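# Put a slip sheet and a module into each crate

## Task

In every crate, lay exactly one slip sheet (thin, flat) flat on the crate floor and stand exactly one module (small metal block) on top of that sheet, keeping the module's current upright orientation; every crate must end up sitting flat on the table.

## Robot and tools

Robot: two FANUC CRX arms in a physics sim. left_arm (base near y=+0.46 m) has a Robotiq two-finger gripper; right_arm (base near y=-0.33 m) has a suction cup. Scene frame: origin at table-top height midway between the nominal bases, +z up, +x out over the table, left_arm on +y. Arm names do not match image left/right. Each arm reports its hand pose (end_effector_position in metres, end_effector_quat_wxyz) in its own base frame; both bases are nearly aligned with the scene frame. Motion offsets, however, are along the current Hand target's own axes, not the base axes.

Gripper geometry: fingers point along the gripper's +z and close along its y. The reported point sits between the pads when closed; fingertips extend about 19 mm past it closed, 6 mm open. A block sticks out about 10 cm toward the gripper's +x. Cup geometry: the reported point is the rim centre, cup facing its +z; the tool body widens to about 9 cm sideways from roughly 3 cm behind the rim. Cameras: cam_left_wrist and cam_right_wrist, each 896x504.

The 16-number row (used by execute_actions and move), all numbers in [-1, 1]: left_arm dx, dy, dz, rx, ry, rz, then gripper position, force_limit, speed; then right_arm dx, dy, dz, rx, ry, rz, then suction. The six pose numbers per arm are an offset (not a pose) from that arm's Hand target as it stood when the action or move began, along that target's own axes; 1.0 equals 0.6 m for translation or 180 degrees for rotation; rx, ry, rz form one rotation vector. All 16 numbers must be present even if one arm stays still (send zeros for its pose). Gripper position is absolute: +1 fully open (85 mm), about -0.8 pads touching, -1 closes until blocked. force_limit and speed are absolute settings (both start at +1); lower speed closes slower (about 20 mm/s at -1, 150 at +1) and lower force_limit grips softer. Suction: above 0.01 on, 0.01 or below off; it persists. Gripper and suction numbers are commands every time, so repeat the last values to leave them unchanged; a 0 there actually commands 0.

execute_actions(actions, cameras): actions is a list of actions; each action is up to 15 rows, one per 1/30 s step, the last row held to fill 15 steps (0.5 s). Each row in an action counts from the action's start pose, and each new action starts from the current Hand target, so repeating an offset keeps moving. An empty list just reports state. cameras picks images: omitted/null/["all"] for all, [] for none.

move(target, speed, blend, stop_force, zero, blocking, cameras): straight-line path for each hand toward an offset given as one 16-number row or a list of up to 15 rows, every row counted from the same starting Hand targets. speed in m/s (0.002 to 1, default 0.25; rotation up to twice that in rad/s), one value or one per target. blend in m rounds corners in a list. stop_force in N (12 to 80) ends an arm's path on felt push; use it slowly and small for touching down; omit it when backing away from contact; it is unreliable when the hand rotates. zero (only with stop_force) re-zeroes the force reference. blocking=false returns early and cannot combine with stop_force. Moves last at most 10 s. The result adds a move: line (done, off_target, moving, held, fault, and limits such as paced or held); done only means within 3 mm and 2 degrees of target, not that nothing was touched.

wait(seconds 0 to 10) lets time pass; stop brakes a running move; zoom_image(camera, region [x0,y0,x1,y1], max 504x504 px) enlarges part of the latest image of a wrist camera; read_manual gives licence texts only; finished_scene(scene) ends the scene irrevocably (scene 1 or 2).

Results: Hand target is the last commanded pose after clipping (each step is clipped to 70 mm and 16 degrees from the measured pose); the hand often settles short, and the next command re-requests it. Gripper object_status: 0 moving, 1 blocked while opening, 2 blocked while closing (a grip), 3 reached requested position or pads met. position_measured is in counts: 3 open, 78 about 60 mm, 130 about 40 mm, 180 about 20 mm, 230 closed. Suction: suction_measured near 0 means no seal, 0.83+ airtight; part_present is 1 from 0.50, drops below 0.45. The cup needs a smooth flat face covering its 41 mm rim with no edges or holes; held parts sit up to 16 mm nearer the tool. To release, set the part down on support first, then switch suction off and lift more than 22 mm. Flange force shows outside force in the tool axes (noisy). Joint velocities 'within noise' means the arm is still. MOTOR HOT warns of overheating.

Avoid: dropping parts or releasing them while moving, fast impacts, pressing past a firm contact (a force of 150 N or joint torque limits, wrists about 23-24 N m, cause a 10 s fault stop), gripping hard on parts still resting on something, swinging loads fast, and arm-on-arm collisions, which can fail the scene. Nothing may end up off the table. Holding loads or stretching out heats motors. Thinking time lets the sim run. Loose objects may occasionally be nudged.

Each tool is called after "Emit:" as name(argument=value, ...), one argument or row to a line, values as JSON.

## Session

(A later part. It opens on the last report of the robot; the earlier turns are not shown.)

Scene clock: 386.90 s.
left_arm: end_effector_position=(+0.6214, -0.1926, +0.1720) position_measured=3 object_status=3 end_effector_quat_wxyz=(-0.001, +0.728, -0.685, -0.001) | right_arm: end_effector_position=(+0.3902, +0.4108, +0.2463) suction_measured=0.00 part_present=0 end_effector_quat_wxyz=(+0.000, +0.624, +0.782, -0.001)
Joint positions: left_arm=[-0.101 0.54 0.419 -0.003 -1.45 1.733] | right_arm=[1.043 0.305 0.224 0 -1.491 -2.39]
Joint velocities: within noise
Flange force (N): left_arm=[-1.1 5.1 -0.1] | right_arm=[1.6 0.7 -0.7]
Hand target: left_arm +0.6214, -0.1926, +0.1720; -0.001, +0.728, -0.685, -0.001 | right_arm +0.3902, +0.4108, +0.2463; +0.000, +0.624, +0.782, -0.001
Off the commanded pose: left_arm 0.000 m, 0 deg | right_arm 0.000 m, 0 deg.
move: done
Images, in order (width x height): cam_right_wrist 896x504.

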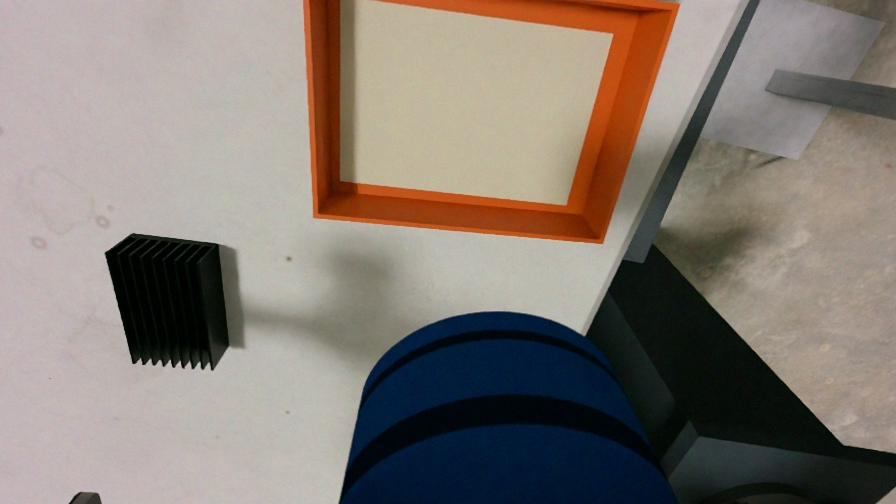

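Emit:
move(
  target=[
    [0.2, 0.12, 0.02, 0, 0, 0, 1, -0.5, 0, -0.8287, -0.1968, -0.04, 0, 0, 0.0711, 0],
    [0.527, 0.3168, 0.07, 0, 0, 0, 1, -0.5, 0, -0.8287, -0.1968, -0.04, 0, 0, 0.0711, 0],
  ],
  speed=[0.35, 0.3],
  blend=[0.03, 0],
)

Scene clock: 401.00 s.
left_arm: end_effector_position=(+0.4510, -0.5197, +0.1290) position_measured=3 object_status=3 end_effector_quat_wxyz=(-0.001, +0.728, -0.685, -0.001) | right_arm: end_effector_position=(+0.3853, -0.1002, +0.2710) suction_measured=0.00 part_present=0 end_effector_quat_wxyz=(+0.000, +0.707, +0.707, -0.001)
Joint positions: left_arm=[-0.667 0.661 0.504 -0.002 -1.416 2.299] | right_arm=[0.079 -0.13 -0.189 0.001 -1.511 -1.65]
Joint velocities: within noise
Flange force (N): left_arm=[-4.2 4.1 -0.7] | right_arm=[1.5 -0.2 -0.8]
Hand target: left_arm +0.4509, -0.5197, +0.1290; -0.001, +0.728, -0.685, -0.001 | right_arm +0.3853, -0.1002, +0.2710; +0.000, +0.707, +0.707, -0.001
Off the commanded pose: left_arm 0.000 m, 0 deg | right_arm 0.000 m, 0 deg.
move: done

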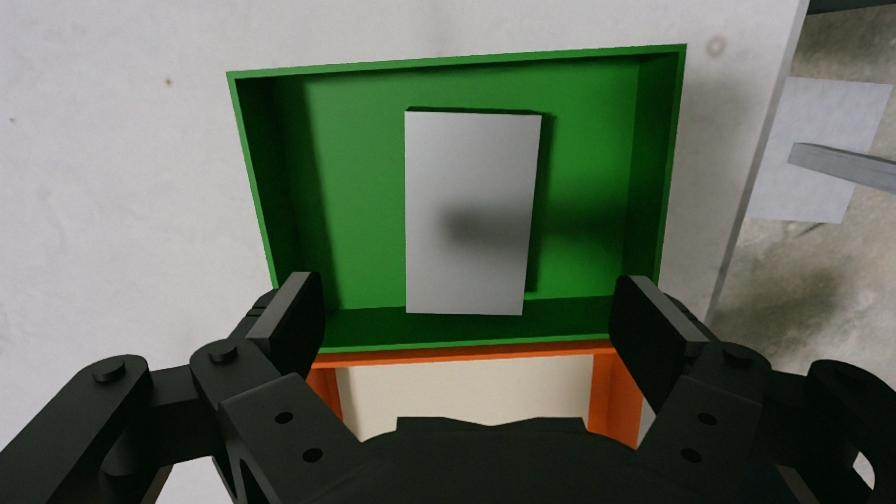

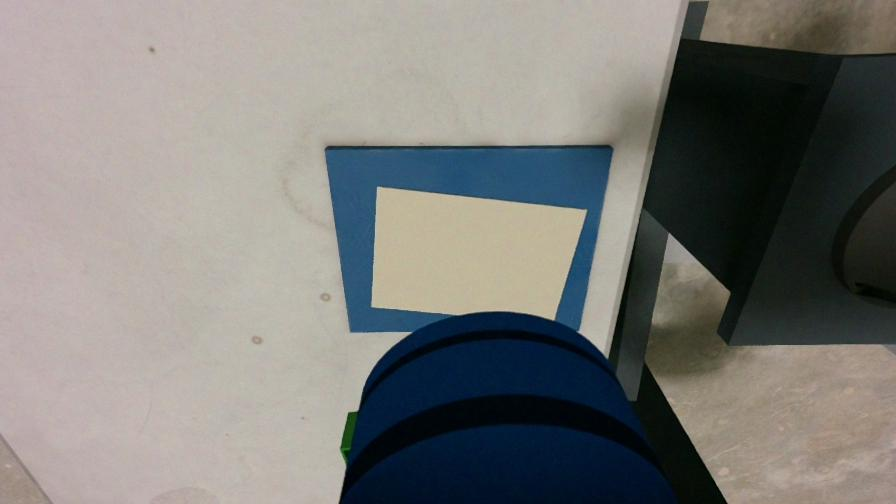

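Emit:
move(
  target=[
    [-0.0082, 0.0082, 0.1733, 0, 0, 0.0072, 1, -0.5, 0, 0, 0, 0, 0, 0, 0, 0],
    [-0.0082, 0.0082, 0.1733, 0, 0, 0.0072, -1, -0.5, -1, 0, 0, 0, 0, 0, 0, 0],
    [-0.0082, 0.0082, 0.015, 0, 0, 0.0072, -1, -0.5, -1, 0, 0, 0, 0, 0, 0, 0],
  ],
  speed=[0.15, 0.1, 0.12],
  cameras=["cam_left_wrist"],
)

Scene clock: 429.20 s.
left_arm: end_effector_position=(+0.4457, -0.5151, +0.1201) position_measured=78 object_status=2 end_effector_quat_wxyz=(-0.001, +0.721, -0.693, -0.001) | right_arm: end_effector_position=(+0.3853, -0.1002, +0.2710) suction_measured=0.00 part_present=0 end_effector_quat_wxyz=(+0.000, +0.707, +0.707, -0.001)
Joint positions: left_arm=[-0.666 0.646 0.459 -0.002 -1.386 2.276] | right_arm=[0.079 -0.13 -0.189 0.001 -1.511 -1.65]
Joint velocities: within noise
Flange force (N): left_arm=[-4.1 4.8 0.6] | right_arm=[1.3 -0.2 -0.4]
Hand target: left_arm +0.4457, -0.5151, +0.1200; -0.001, +0.721, -0.693, -0.001 | right_arm +0.3853, -0.1002, +0.2710; +0.000, +0.707, +0.707, -0.001
Off the commanded pose: left_arm 0.000 m, 0 deg | right_arm 0.000 m, 0 deg.
move: done
Images, in order (width x height): cam_left_wrist 896x504.

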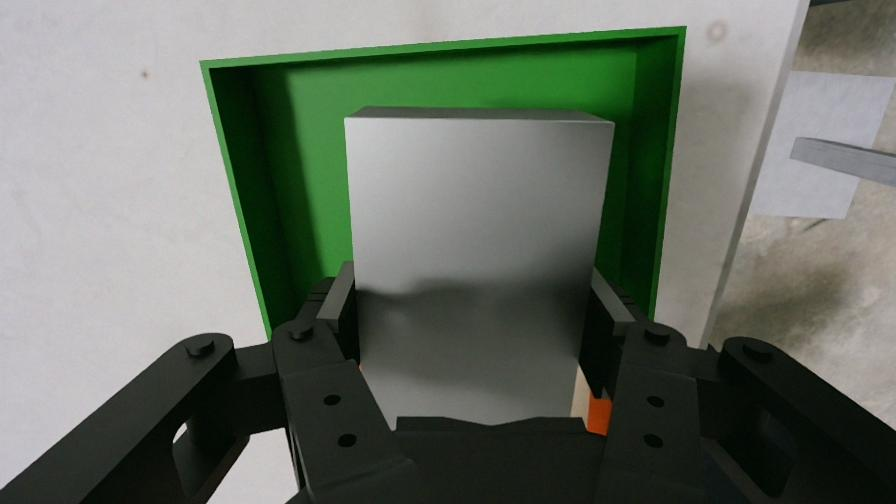

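Emit:
move(
  target=[-0.2254, 0.0006, 0.0583, 0, 0, 0.475, -1, -0.5, -1, 0, 0, 0, 0, 0, 0, 0],
  speed=0.4,
  cameras=["cam_left_wrist"],
)

Scene clock: 448.77 s.
left_arm: end_effector_position=(+0.4402, -0.3799, +0.0854) position_measured=78 object_status=2 end_effector_quat_wxyz=(+0.000, -0.058, +0.998, +0.001) | right_arm: end_effector_position=(+0.3853, -0.1002, +0.2710) suction_measured=0.00 part_present=0 end_effector_quat_wxyz=(+0.000, +0.707, +0.707, -0.001)
Joint positions: left_arm=[-0.488 0.424 0.041 -0.003 -1.189 0.606] | right_arm=[0.079 -0.13 -0.189 0.001 -1.511 -1.65]
Joint velocities: within noise
Flange force (N): left_arm=[3.9 1.5 0.2] | right_arm=[1.3 -0.9 -0.7]
Hand target: left_arm +0.4402, -0.3798, +0.0854; +0.000, -0.058, +0.998, +0.001 | right_arm +0.3853, -0.1002, +0.2710; +0.000, +0.707, +0.707, -0.001
Off the commanded pose: left_arm 0.000 m, 0 deg | right_arm 0.000 m, 0 deg.
move: done
Images, in order (width x height): cam_left_wrist 896x504.

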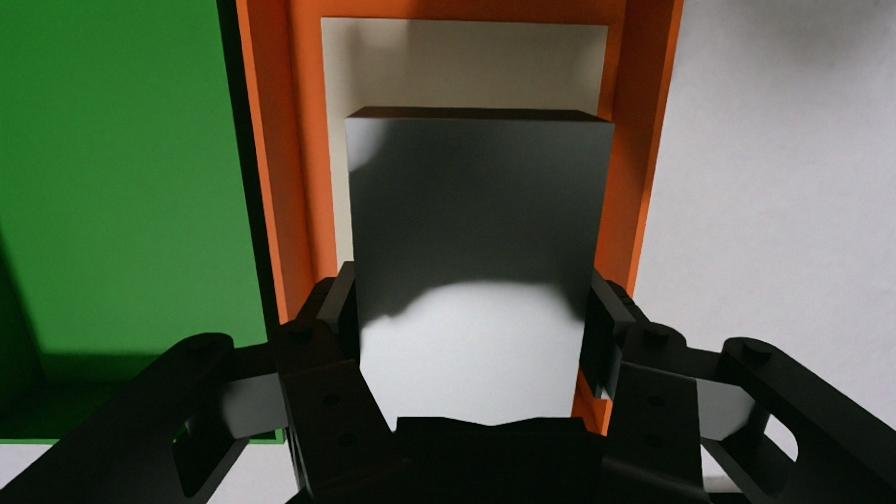

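Emit:
move(
  target=[
    [0, 0, 0.0857, 0, 0, 0.0089, -1, -0.5, -1, 0, 0, 0, 0, 0, 0, 0],
    [0, 0, 0.1067, 0, 0, 0.0089, -1, -0.5, -1, 0, 0, 0, 0, 0, 0, 0],
  ],
  speed=[0.1, 0.012],
  stop_force=14,
  cameras=["cam_left_wrist"],
)

Scene clock: 459.40 s.
left_arm: end_effector_position=(+0.4402, -0.3797, +0.0263) position_measured=78 object_status=2 end_effector_quat_wxyz=(+0.000, -0.045, +0.999, +0.001) | right_arm: end_effector_position=(+0.3853, -0.1002, +0.2710) suction_measured=0.00 part_present=0 end_effector_quat_wxyz=(+0.000, +0.707, +0.707, -0.001)
Joint positions: left_arm=[-0.488 0.485 -0.021 -0.003 -1.065 0.578] | right_arm=[0.079 -0.13 -0.189 0.001 -1.511 -1.65]
Joint velocities: within noise
Flange force (N): left_arm=[4.3 4.8 -27.6] | right_arm=[1.6 -0.4 -0.5]
Hand target: left_arm +0.4402, -0.3797, +0.0263; +0.000, -0.045, +0.999, +0.001 (not the last commanded pose) | right_arm +0.3853, -0.1002, +0.2710; +0.000, +0.707, +0.707, -0.001
Off the commanded pose: left_arm 0.005 m, 0 deg | right_arm 0.000 m, 0 deg.
move: contact (left_arm); path passed 1 of 2 targets
Images, in order (width x height): cam_left_wrist 896x504.

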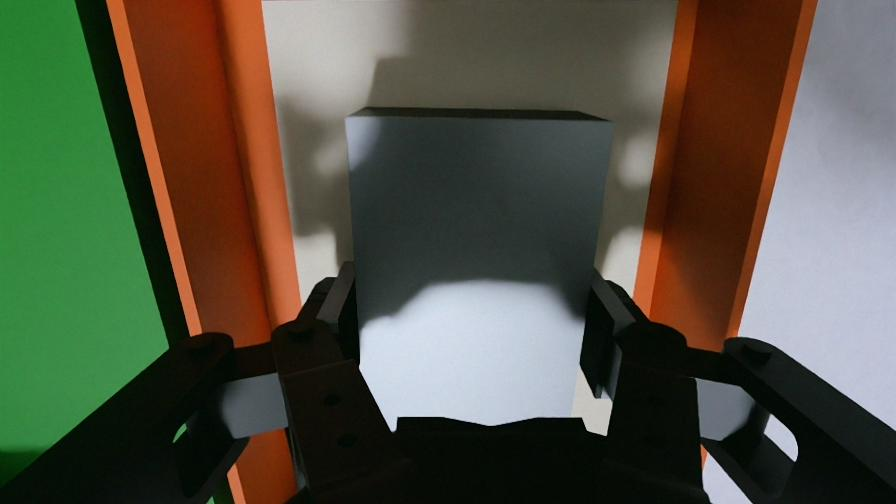

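Emit:
move(
  target=[
    [0, 0, 0, 0, 0, 0, 0.725, -0.5, -0.5, 0, 0, 0, 0, 0, 0, 0],
    [0, 0, -0.2, 0, 0, 0, 0.725, -0.5, -0.5, 0.185, 0, 0.0185, 0, 0, 0, 0],
    [-0.329, 0.2841, -0.173, 0, 0, -0.4906, 1, -0.5, 0, 0.185, 0, 0.0185, 0, 0, 0, 0],
  ],
  speed=[0.1, 0.15, 0.4],
  blend=[0, 0.03, 0],
)

Emit:
zoom_image(
  camera="cam_right_wrist",
  region=[280, 0, 670, 240],
)

Scene clock: 474.90 s.
left_arm: end_effector_position=(+0.6217, -0.1926, +0.1307) position_measured=3 object_status=0 end_effector_quat_wxyz=(-0.001, +0.728, -0.686, -0.001) | right_arm: end_effector_position=(+0.3852, +0.0108, +0.2598) suction_measured=0.00 part_present=0 end_effector_quat_wxyz=(+0.000, +0.707, +0.707, -0.001)
Joint positions: left_arm=[-0.101 0.559 0.349 -0.003 -1.362 1.732] | right_arm=[0.373 -0.161 -0.243 0.001 -1.49 -1.944]
Joint velocities: within noise
Flange force (N): left_arm=[-1.3 5.1 -0.7] | right_arm=[1.7 -2.2 0.2]
Hand target: left_arm +0.6216, -0.1927, +0.1307; -0.001, +0.728, -0.686, -0.001 | right_arm +0.3852, +0.0108, +0.2598; +0.000, +0.707, +0.707, -0.001
Off the commanded pose: left_arm 0.000 m, 0 deg | right_arm 0.000 m, 0 deg.
move: done

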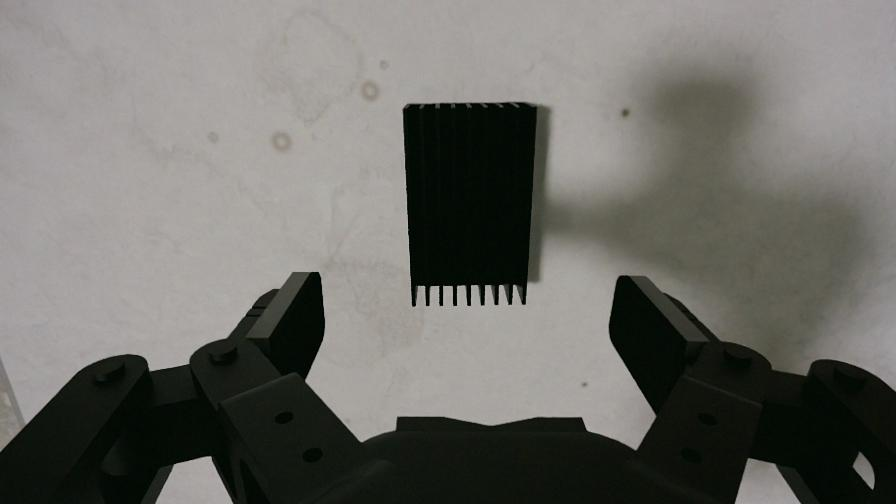

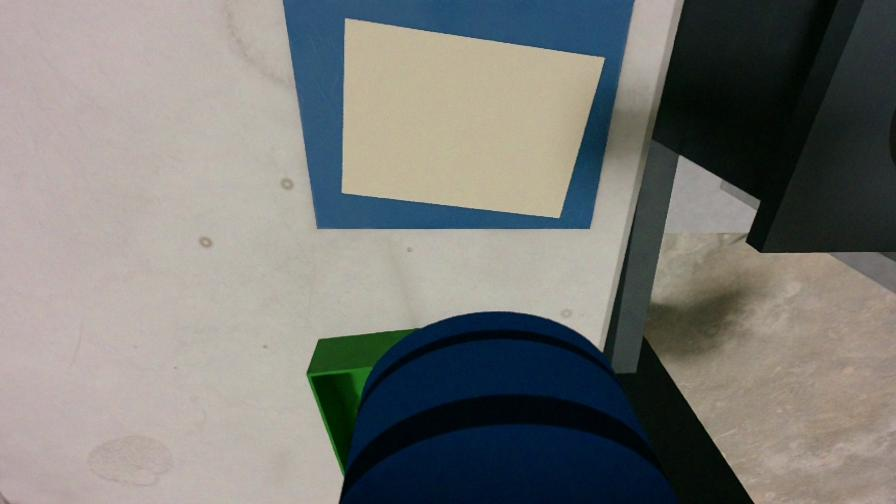

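Scaled by 1.292.

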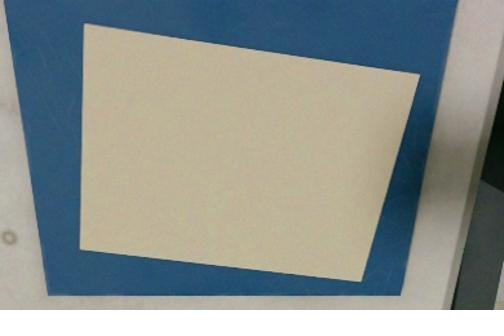

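Emit:
move(
  target=[
    [0, 0.0067, 0.1803, 0, 0, 0, 1, -0.5, 0, 0.4382, 0.0263, 0.0207, 0, 0, -0.0778, 0],
    [0, 0.0067, 0.1803, 0, 0, 0, -1, -0.5, -1, 0.4382, 0.0263, 0.0207, 0, 0, -0.0778, 0],
    [0, 0.0067, 0.03, 0, 0, 0, -1, -0.5, -1, 0.4382, 0.0263, 0.0207, 0, 0, -0.0778, 0],
  ],
  speed=[0.2, 0.1, 0.12],
)

Emit:
zoom_image(
  camera="cam_right_wrist",
  region=[280, 0, 700, 310],
)

Scene clock: 513.37 s.
left_arm: end_effector_position=(+0.6176, -0.1929, +0.1127) position_measured=78 object_status=2 end_effector_quat_wxyz=(-0.001, +0.728, -0.686, -0.001) | right_arm: end_effector_position=(+0.4010, +0.2737, +0.2470) suction_measured=0.00 part_present=0 end_effector_quat_wxyz=(+0.000, +0.616, +0.788, -0.001)
Joint positions: left_arm=[-0.102 0.56 0.308 -0.002 -1.319 1.733] | right_arm=[0.87 0.101 -0.018 0.001 -1.453 -2.197]
Joint velocities: within noise
Flange force (N): left_arm=[-0.8 5.4 1.1] | right_arm=[0.8 -1.0 -0.4]
Hand target: left_arm +0.6176, -0.1929, +0.1127; -0.001, +0.728, -0.686, -0.001 | right_arm +0.4010, +0.2737, +0.2470; +0.000, +0.616, +0.788, -0.001
Off the commanded pose: left_arm 0.000 m, 0 deg | right_arm 0.000 m, 0 deg.
move: done

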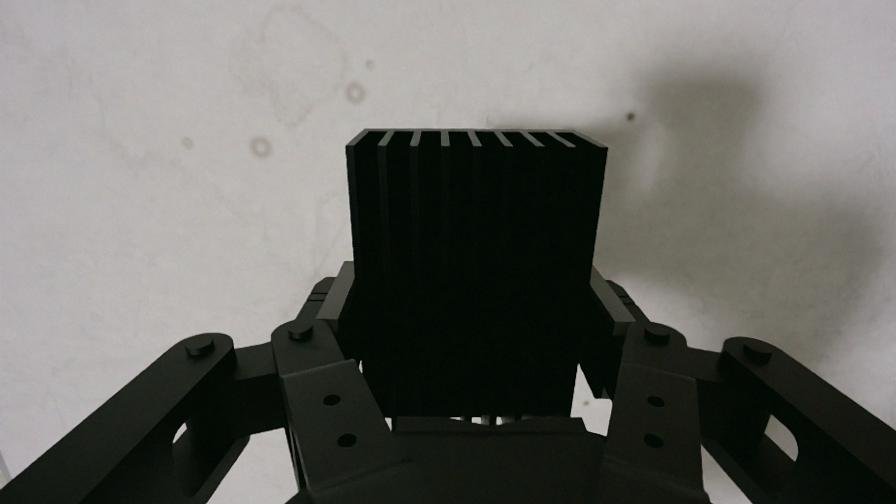

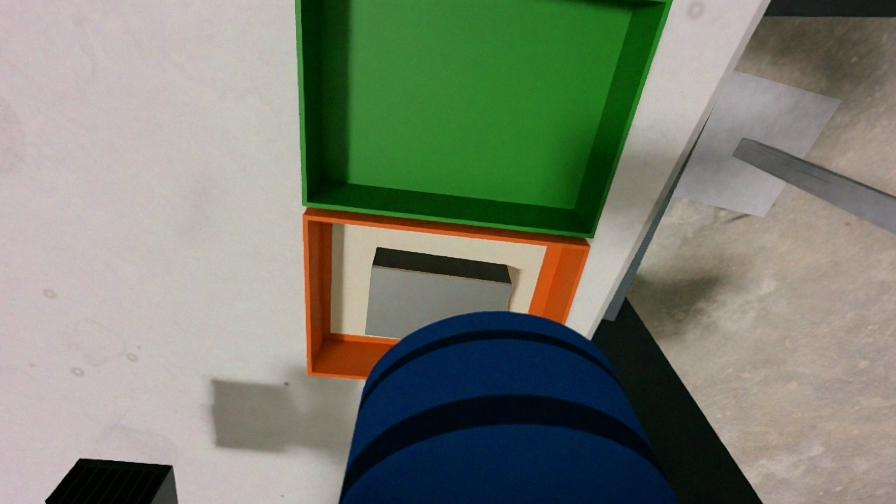

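Scaled by 1.200.

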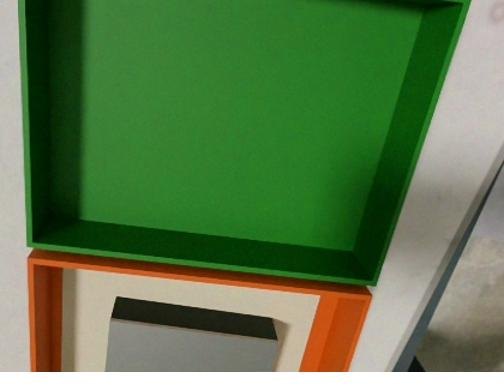

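Emit:
move(
  target=[0, 0, 0, 0, 0, 0, -1, -0.5, -1, -0.0083, 0.0033, 0.3342, 0, 0, -0.0044, 0],
  speed=0.25,
  cameras=["cam_right_wrist"],
)

Scene clock: 531.77 s.
left_arm: end_effector_position=(+0.6176, -0.1929, +0.1127) position_measured=78 object_status=2 end_effector_quat_wxyz=(-0.001, +0.728, -0.686, -0.001) | right_arm: end_effector_position=(+0.4040, +0.2690, +0.0464) suction_measured=0.00 part_present=0 end_effector_quat_wxyz=(+0.000, +0.610, +0.792, -0.001)
Joint positions: left_arm=[-0.102 0.56 0.308 -0.003 -1.319 1.733] | right_arm=[0.859 0.272 -0.316 0.001 -0.984 -2.172]
Joint velocities: within noise
Flange force (N): left_arm=[-0.5 5.3 1.0] | right_arm=[0.5 -2.5 0.9]
Hand target: left_arm +0.6176, -0.1929, +0.1127; -0.001, +0.728, -0.686, -0.001 | right_arm +0.4041, +0.2691, +0.0465; +0.000, +0.610, +0.792, -0.001
Off the commanded pose: left_arm 0.000 m, 0 deg | right_arm 0.000 m, 0 deg.
move: done
Images, in order (width x height): cam_right_wrist 896x504.

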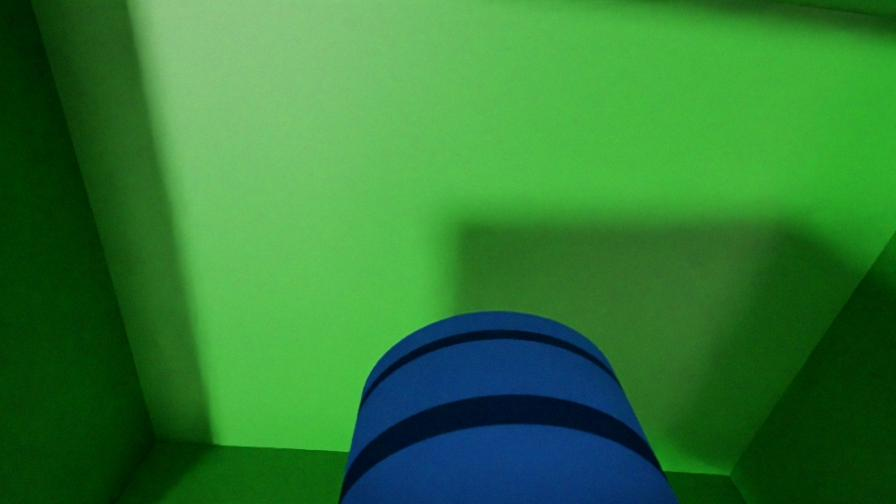

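Emit:
move(
  target=[
    [0, 0, 0, 0, 0, 0, -1, -0.5, -1, 0, 0, -0.0892, 0, 0, 0, 0],
    [0, 0, 0, 0, 0, 0, -1, -0.5, -1, -0.3912, -0.1432, -0.0892, 0, 0, 0.0822, 0],
    [0, 0, 0, 0, 0, 0, -1, -0.5, -1, -0.3912, -0.1432, -0.0235, 0, 0, 0.0822, 0],
  ],
  speed=[0.2, 0.3, 0.15],
  blend=[0.02, 0.02, 0],
  cameras=["cam_right_wrist"],
)

Scene clock: 551.57 s.
left_arm: end_effector_position=(+0.6176, -0.1929, +0.1127) position_measured=78 object_status=2 end_effector_quat_wxyz=(-0.001, +0.728, -0.686, -0.001) | right_arm: end_effector_position=(+0.3810, +0.0202, +0.0609) suction_measured=0.00 part_present=0 end_effector_quat_wxyz=(+0.000, +0.707, +0.707, -0.001)
Joint positions: left_arm=[-0.102 0.56 0.308 -0.003 -1.319 1.733] | right_arm=[0.402 0.003 -0.587 0.001 -0.982 -1.973]
Joint velocities: within noise
Flange force (N): left_arm=[-1.0 5.1 1.0] | right_arm=[1.2 -3.4 -1.0]
Hand target: left_arm +0.6176, -0.1929, +0.1127; -0.001, +0.728, -0.686, -0.001 | right_arm +0.3810, +0.0202, +0.0609; +0.000, +0.707, +0.707, -0.001
Off the commanded pose: left_arm 0.000 m, 0 deg | right_arm 0.000 m, 0 deg.
move: done; blend cut to 0.0197 m at target 2
Images, in order (width x height): cam_right_wrist 896x504.

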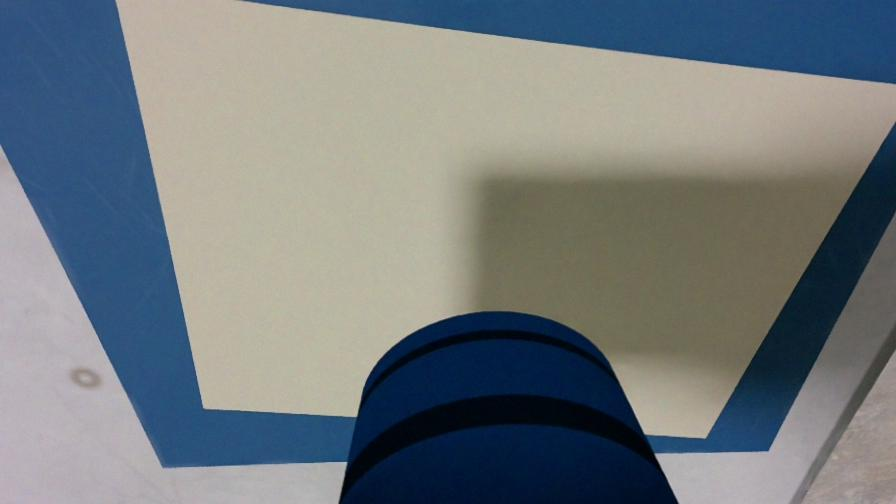

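Emit:
move(
  target=[0, 0, 0, 0, 0, 0, -1, -0.5, -1, 0, 0, 0.0965, 0, 0, 0, 1],
  speed=0.025,
  stop_force=12,
  cameras=["cam_right_wrist"],
)

Scene clock: 571.23 s.
left_arm: end_effector_position=(+0.6176, -0.1929, +0.1127) position_measured=78 object_status=2 end_effector_quat_wxyz=(-0.001, +0.728, -0.686, -0.001) | right_arm: end_effector_position=(+0.3809, +0.0201, +0.0030) suction_measured=0.95 part_present=1 end_effector_quat_wxyz=(+0.000, +0.707, +0.707, -0.001)
Joint positions: left_arm=[-0.102 0.56 0.308 -0.003 -1.319 1.733] | right_arm=[0.402 0.111 -0.644 0.002 -0.817 -1.973]
Joint velocities: within noise
Flange force (N): left_arm=[-0.6 4.5 0.8] | right_arm=[0.7 -1.6 -0.9]
Hand target: left_arm +0.6176, -0.1929, +0.1127; -0.001, +0.728, -0.686, -0.001 | right_arm +0.3809, +0.0201, +0.0030; +0.000, +0.707, +0.707, -0.001
Off the commanded pose: left_arm 0.000 m, 0 deg | right_arm 0.000 m, 0 deg.
move: done
Images, in order (width x height): cam_right_wrist 896x504.

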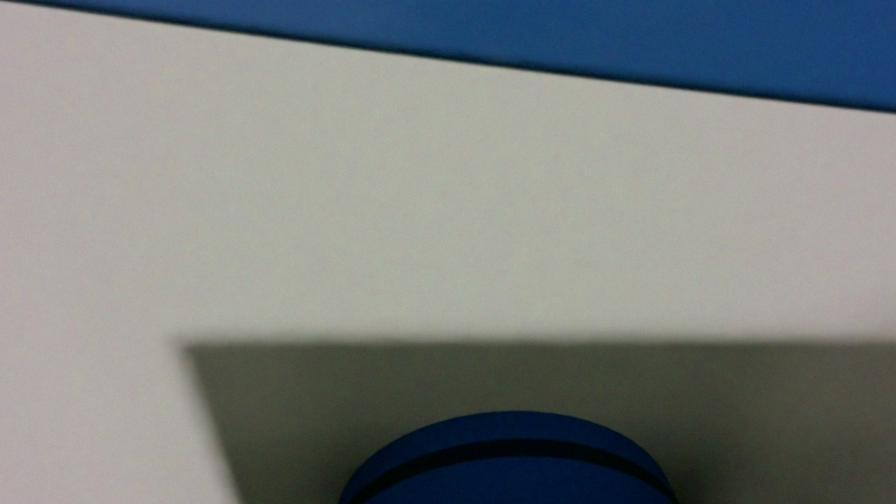

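Emit:
move(
  target=[
    [0, 0, 0, 0, 0, 0, -1, -0.5, -1, 0, 0, -0.1617, 0, 0, 0, 1],
    [0, 0, 0, 0, 0, 0, -1, -0.5, -1, 0.4153, 0.0402, -0.1617, 0, 0, -0.0806, 1],
    [0, 0, 0, 0, 0, 0, -1, -0.5, -1, 0.4153, 0.0402, -0.045, 0, 0, -0.0806, 1],
  ],
  speed=[0.1, 0.25, 0.15],
  blend=[0.03, 0.02, 0],
  cameras=["cam_right_wrist"],
)

Emit:
move(
  target=[0, 0, 0, 0, 0, 0, -1, -0.5, -1, 0, 0, 0.0375, 0, 0, 0, 1],
  speed=0.025,
  stop_force=12,
  cameras=["cam_right_wrist"],
)

Scene clock: 590.03 s.
left_arm: end_effector_position=(+0.6176, -0.1929, +0.1127) position_measured=78 object_status=2 end_effector_quat_wxyz=(-0.001, +0.728, -0.686, -0.001) | right_arm: end_effector_position=(+0.4050, +0.2694, +0.0297) suction_measured=0.95 part_present=1 end_effector_quat_wxyz=(+0.000, +0.612, +0.791, -0.001)
Joint positions: left_arm=[-0.102 0.56 0.308 -0.003 -1.319 1.733] | right_arm=[0.858 0.299 -0.328 0.001 -0.945 -2.176]
Joint velocities: within noise
Flange force (N): left_arm=[-0.8 4.7 1.3] | right_arm=[0.4 -1.7 -0.8]
Hand target: left_arm +0.6176, -0.1929, +0.1127; -0.001, +0.728, -0.686, -0.001 | right_arm +0.4050, +0.2694, +0.0297; +0.000, +0.612, +0.791, -0.001
Off the commanded pose: left_arm 0.000 m, 0 deg | right_arm 0.000 m, 0 deg.
move: done
Images, in order (width x height): cam_right_wrist 896x504.

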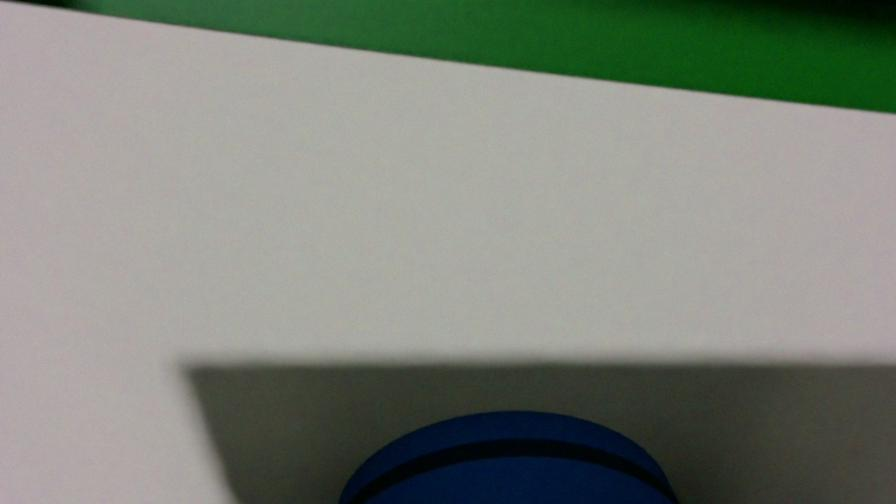

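Scene clock: 591.60 s.
left_arm: end_effector_position=(+0.6176, -0.1929, +0.1127) position_measured=78 object_status=2 end_effector_quat_wxyz=(-0.001, +0.728, -0.686, -0.001) | right_arm: end_effector_position=(+0.4050, +0.2693, +0.0072) suction_measured=0.95 part_present=1 end_effector_quat_wxyz=(+0.000, +0.612, +0.791, -0.001)
Joint positions: left_arm=[-0.102 0.56 0.308 -0.003 -1.319 1.733] | right_arm=[0.858 0.334 -0.345 0.001 -0.893 -2.176]
Joint velocities: within noise
Flange force (N): left_arm=[-0.6 4.8 1.1] | right_arm=[0.6 -1.0 0.3]
Hand target: left_arm +0.6176, -0.1929, +0.1127; -0.001, +0.728, -0.686, -0.001 | right_arm +0.4050, +0.2693, +0.0072; +0.000, +0.612, +0.791, -0.001
Off the commanded pose: left_arm 0.000 m, 0 deg | right_arm 0.000 m, 0 deg.
move: done
Images, in order (width x height): cam_right_wrist 896x504.

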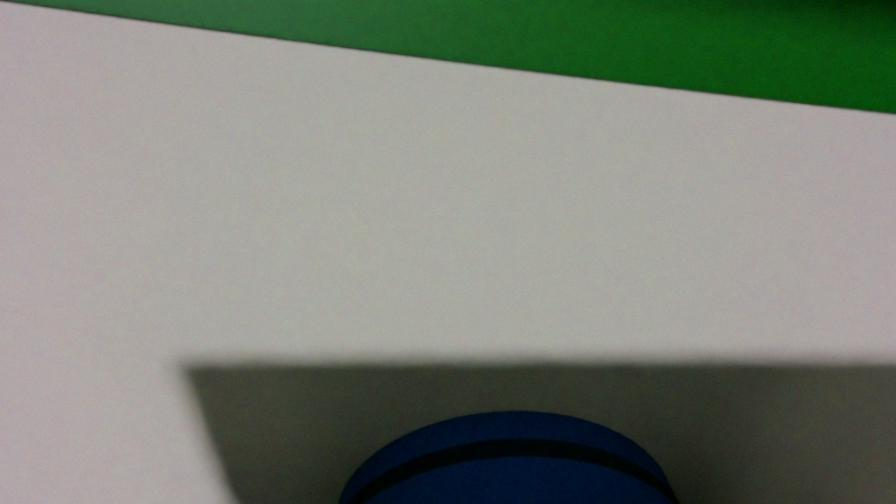

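Emit:
move(
  target=[
    [0, 0, 0, 0, 0, 0, -1, -0.5, -1, 0, 0, 0, 0, 0, 0, 0],
    [0, 0, 0, 0, 0, 0, -1, -0.5, -1, 0, 0, -0.0001, 0, 0, 0, 0],
  ],
  speed=0.1,
  cameras=["cam_right_wrist"],
)

Scene clock: 594.77 s.
left_arm: end_effector_position=(+0.6176, -0.1929, +0.1127) position_measured=78 object_status=2 end_effector_quat_wxyz=(-0.001, +0.728, -0.686, -0.001) | right_arm: end_effector_position=(+0.4050, +0.2693, +0.0072) suction_measured=0.00 part_present=0 end_effector_quat_wxyz=(+0.000, +0.612, +0.791, -0.001)
Joint positions: left_arm=[-0.102 0.56 0.308 -0.003 -1.319 1.733] | right_arm=[0.858 0.334 -0.345 0.001 -0.893 -2.176]
Joint velocities: within noise
Flange force (N): left_arm=[-1.3 5.2 1.3] | right_arm=[0.5 -1.6 -0.7]
Hand target: left_arm +0.6176, -0.1929, +0.1127; -0.001, +0.728, -0.686, -0.001 | right_arm +0.4050, +0.2693, +0.0072; +0.000, +0.612, +0.791, -0.001
Off the commanded pose: left_arm 0.000 m, 0 deg | right_arm 0.000 m, 0 deg.
move: done
Images, in order (width x height): cam_right_wrist 896x504.

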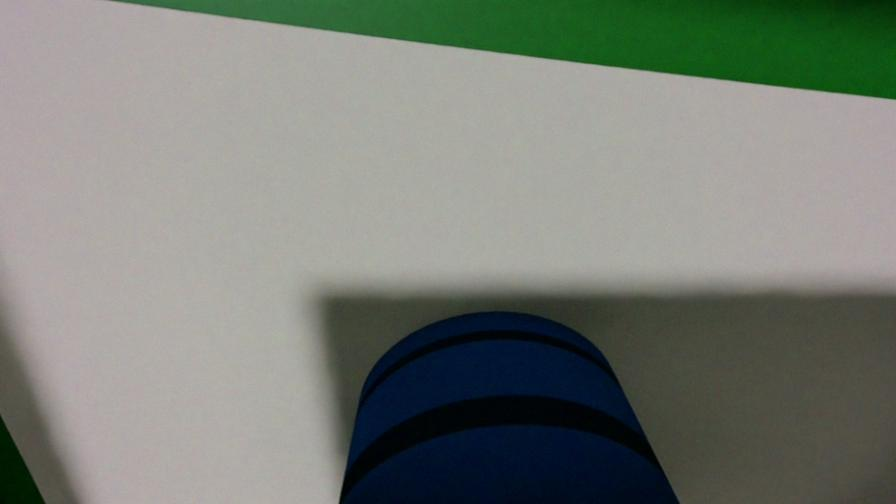

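Emit:
move(
  target=[
    [0, 0, 0, 0, 0, 0, -1, -0.5, -1, 0, 0, -0.05, 0, 0, 0, 0],
    [0, 0, 0, 0, 0, 0, -1, -0.5, -1, 0, 0, -0.4, 0, 0, 0, 0],
  ],
  speed=[0.06, 0.25],
  cameras=["cam_right_wrist"],
)

Emit:
zoom_image(
  camera="cam_right_wrist",
  region=[280, 0, 700, 340],
)

Scene clock: 599.47 s.
left_arm: end_effector_position=(+0.6176, -0.1929, +0.1127) position_measured=78 object_status=2 end_effector_quat_wxyz=(-0.001, +0.728, -0.686, -0.001) | right_arm: end_effector_position=(+0.4051, +0.2697, +0.2472) suction_measured=0.00 part_present=0 end_effector_quat_wxyz=(+0.000, +0.612, +0.791, -0.001)
Joint positions: left_arm=[-0.102 0.56 0.308 -0.003 -1.319 1.733] | right_arm=[0.858 0.103 -0.015 0.001 -1.454 -2.176]
Joint velocities: within noise
Flange force (N): left_arm=[-1.1 5.0 1.3] | right_arm=[0.4 -0.9 -0.2]
Hand target: left_arm +0.6176, -0.1929, +0.1127; -0.001, +0.728, -0.686, -0.001 | right_arm +0.4051, +0.2697, +0.2472; +0.000, +0.612, +0.791, -0.001
Off the commanded pose: left_arm 0.000 m, 0 deg | right_arm 0.000 m, 0 deg.
move: done
Images, in order (width x height): cam_right_wrist 896x504.

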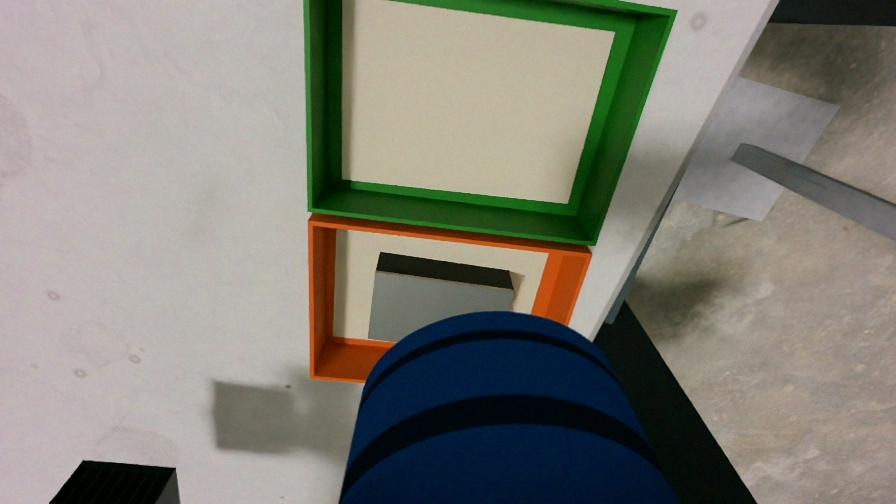

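Scaled by 1.200.

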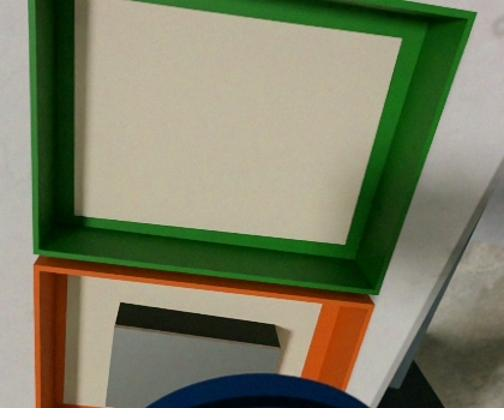

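Emit:
move(
  target=[
    [0.16, 0.096, 0.0, 0, 0, 0.15, -1, -0.5, -1, -0.5887, -0.1867, -0.038, 0, 0, 0.0806, 0],
    [0.5247, 0.3148, 0.0378, 0, 0, 0.4822, -1, -0.5, -1, -0.5887, -0.1867, -0.038, 0, 0, 0.0806, 0],
  ],
  speed=[0.35, 0.4],
  blend=[0.03, 0],
)

Scene clock: 612.07 s.
left_arm: end_effector_position=(+0.4478, -0.5183, +0.0891) position_measured=78 object_status=2 end_effector_quat_wxyz=(+0.000, -0.058, +0.998, +0.001) | right_arm: end_effector_position=(+0.3852, -0.1003, +0.2705) suction_measured=0.00 part_present=0 end_effector_quat_wxyz=(+0.000, +0.707, +0.707, -0.001)
Joint positions: left_arm=[-0.668 0.674 0.43 -0.002 -1.329 0.784] | right_arm=[0.079 -0.13 -0.191 0.001 -1.51 -1.65]
Joint velocities: within noise
Flange force (N): left_arm=[3.7 4.2 0.8] | right_arm=[1.5 -0.2 -0.3]
Hand target: left_arm +0.4478, -0.5183, +0.0891; +0.000, -0.058, +0.998, +0.001 | right_arm +0.3852, -0.1003, +0.2705; +0.000, +0.707, +0.707, -0.001
Off the commanded pose: left_arm 0.000 m, 0 deg | right_arm 0.000 m, 0 deg.
move: done

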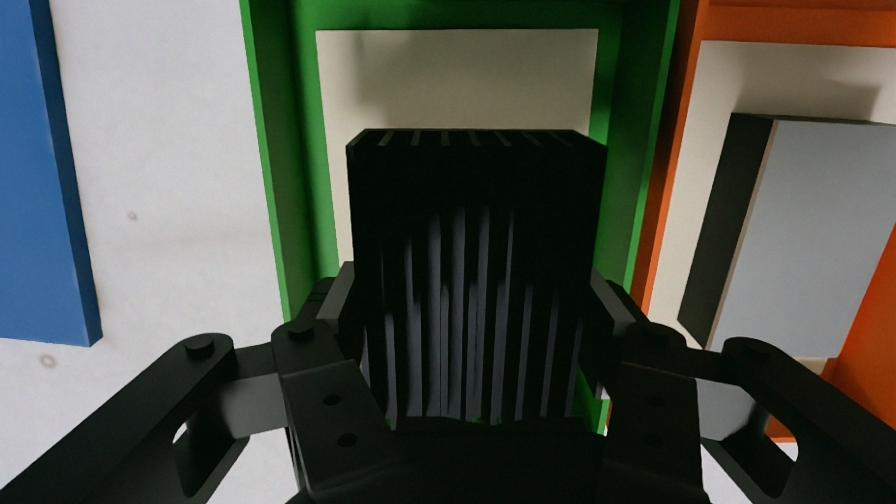

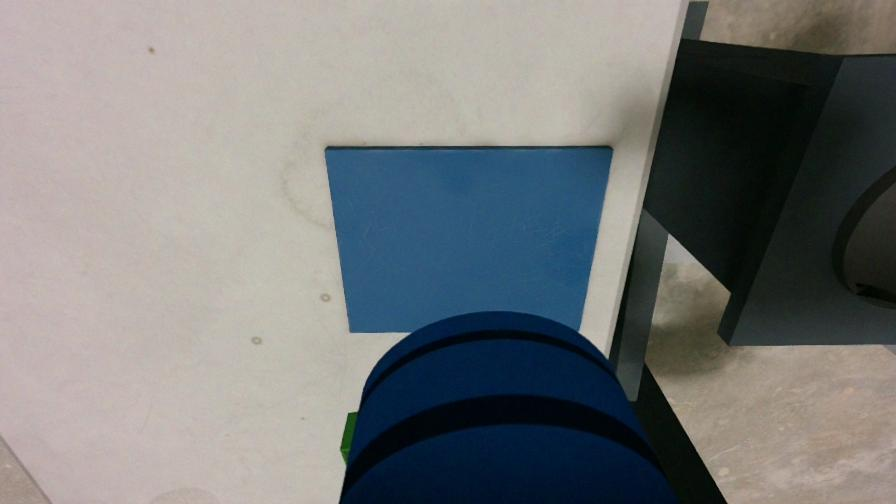

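Emit:
move(
  target=[
    [0, 0, 0.0885, 0, 0, 0, -1, -0.5, -1, 0, 0, 0, 0, 0, 0, 0],
    [0, 0, 0.1152, 0, 0, 0, -1, -0.5, -1, 0, 0, 0, 0, 0, 0, 0],
  ],
  speed=[0.1, 0.012],
  stop_force=14,
  cameras=["cam_left_wrist"],
)

Scene clock: 618.87 s.
left_arm: end_effector_position=(+0.4479, -0.5182, +0.0273) position_measured=78 object_status=2 end_effector_quat_wxyz=(+0.000, -0.058, +0.998, +0.001) | right_arm: end_effector_position=(+0.3852, -0.1003, +0.2705) suction_measured=0.00 part_present=0 end_effector_quat_wxyz=(+0.000, +0.707, +0.707, -0.001)
Joint positions: left_arm=[-0.668 0.722 0.36 -0.002 -1.209 0.784] | right_arm=[0.079 -0.13 -0.191 0.001 -1.51 -1.65]
Joint velocities: within noise
Flange force (N): left_arm=[4.3 8.3 -26.5] | right_arm=[1.8 -0.9 -0.2]
Hand target: left_arm +0.4479, -0.5182, +0.0273; +0.000, -0.058, +0.998, +0.001 (not the last commanded pose) | right_arm +0.3852, -0.1003, +0.2705; +0.000, +0.707, +0.707, -0.001
Off the commanded pose: left_arm 0.007 m, 0 deg | right_arm 0.000 m, 0 deg.
move: contact (left_arm); path passed 1 of 2 targets
Images, in order (width x height): cam_left_wrist 896x504.

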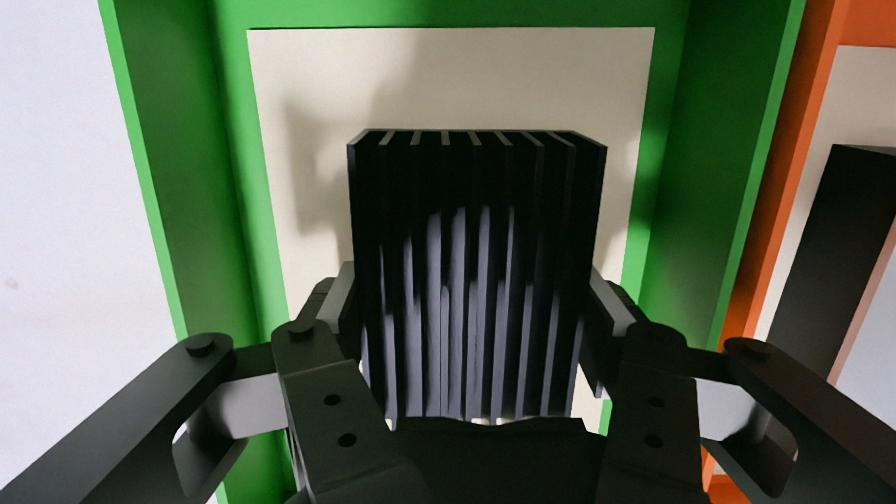

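Emit:
move(
  target=[
    [0, 0, 0, 0, 0, 0, 0.725, -0.5, -0.5, 0, 0, 0, 0, 0, 0, 0],
    [0, 0, -0.3, 0, 0, 0, 0.725, -0.5, -0.5, 0, 0, 0, 0, 0, 0, 0],
  ],
  speed=[0.1, 0.15],
  cameras=["cam_left_wrist"],
)

Scene clock: 622.87 s.
left_arm: end_effector_position=(+0.4478, -0.5186, +0.2073) position_measured=38 object_status=3 end_effector_quat_wxyz=(+0.000, -0.058, +0.998, +0.001) | right_arm: end_effector_position=(+0.3852, -0.1003, +0.2705) suction_measured=0.00 part_present=0 end_effector_quat_wxyz=(+0.000, +0.707, +0.707, -0.001)
Joint positions: left_arm=[-0.669 0.635 0.647 -0.002 -1.583 0.784] | right_arm=[0.079 -0.13 -0.191 0.001 -1.51 -1.65]
Joint velocities: within noise
Flange force (N): left_arm=[4.7 5.2 0.7] | right_arm=[2.4 -0.2 -0.7]
Hand target: left_arm +0.4478, -0.5186, +0.2073; +0.000, -0.058, +0.998, +0.001 | right_arm +0.3852, -0.1003, +0.2705; +0.000, +0.707, +0.707, -0.001
Off the commanded pose: left_arm 0.000 m, 0 deg | right_arm 0.000 m, 0 deg.
move: done
Images, in order (width x height): cam_left_wrist 896x504.

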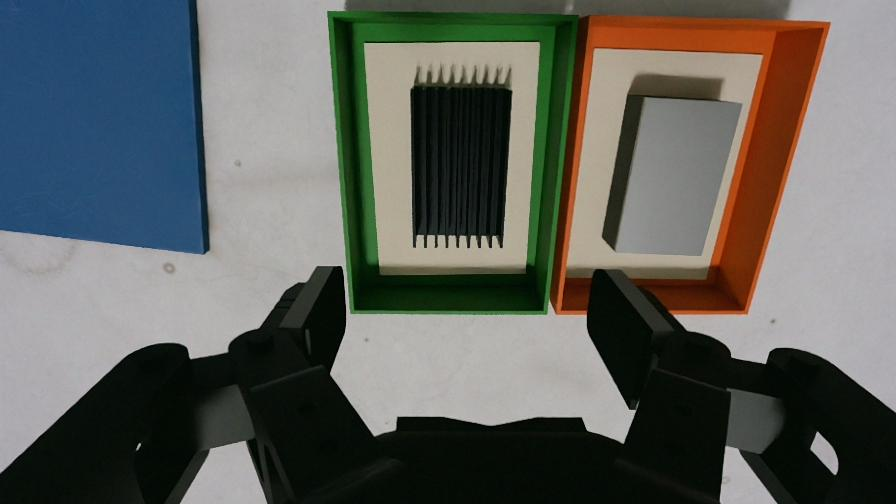

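Emit:
finished_scene(
  scene=1,
)

The scene is finished: the task was done.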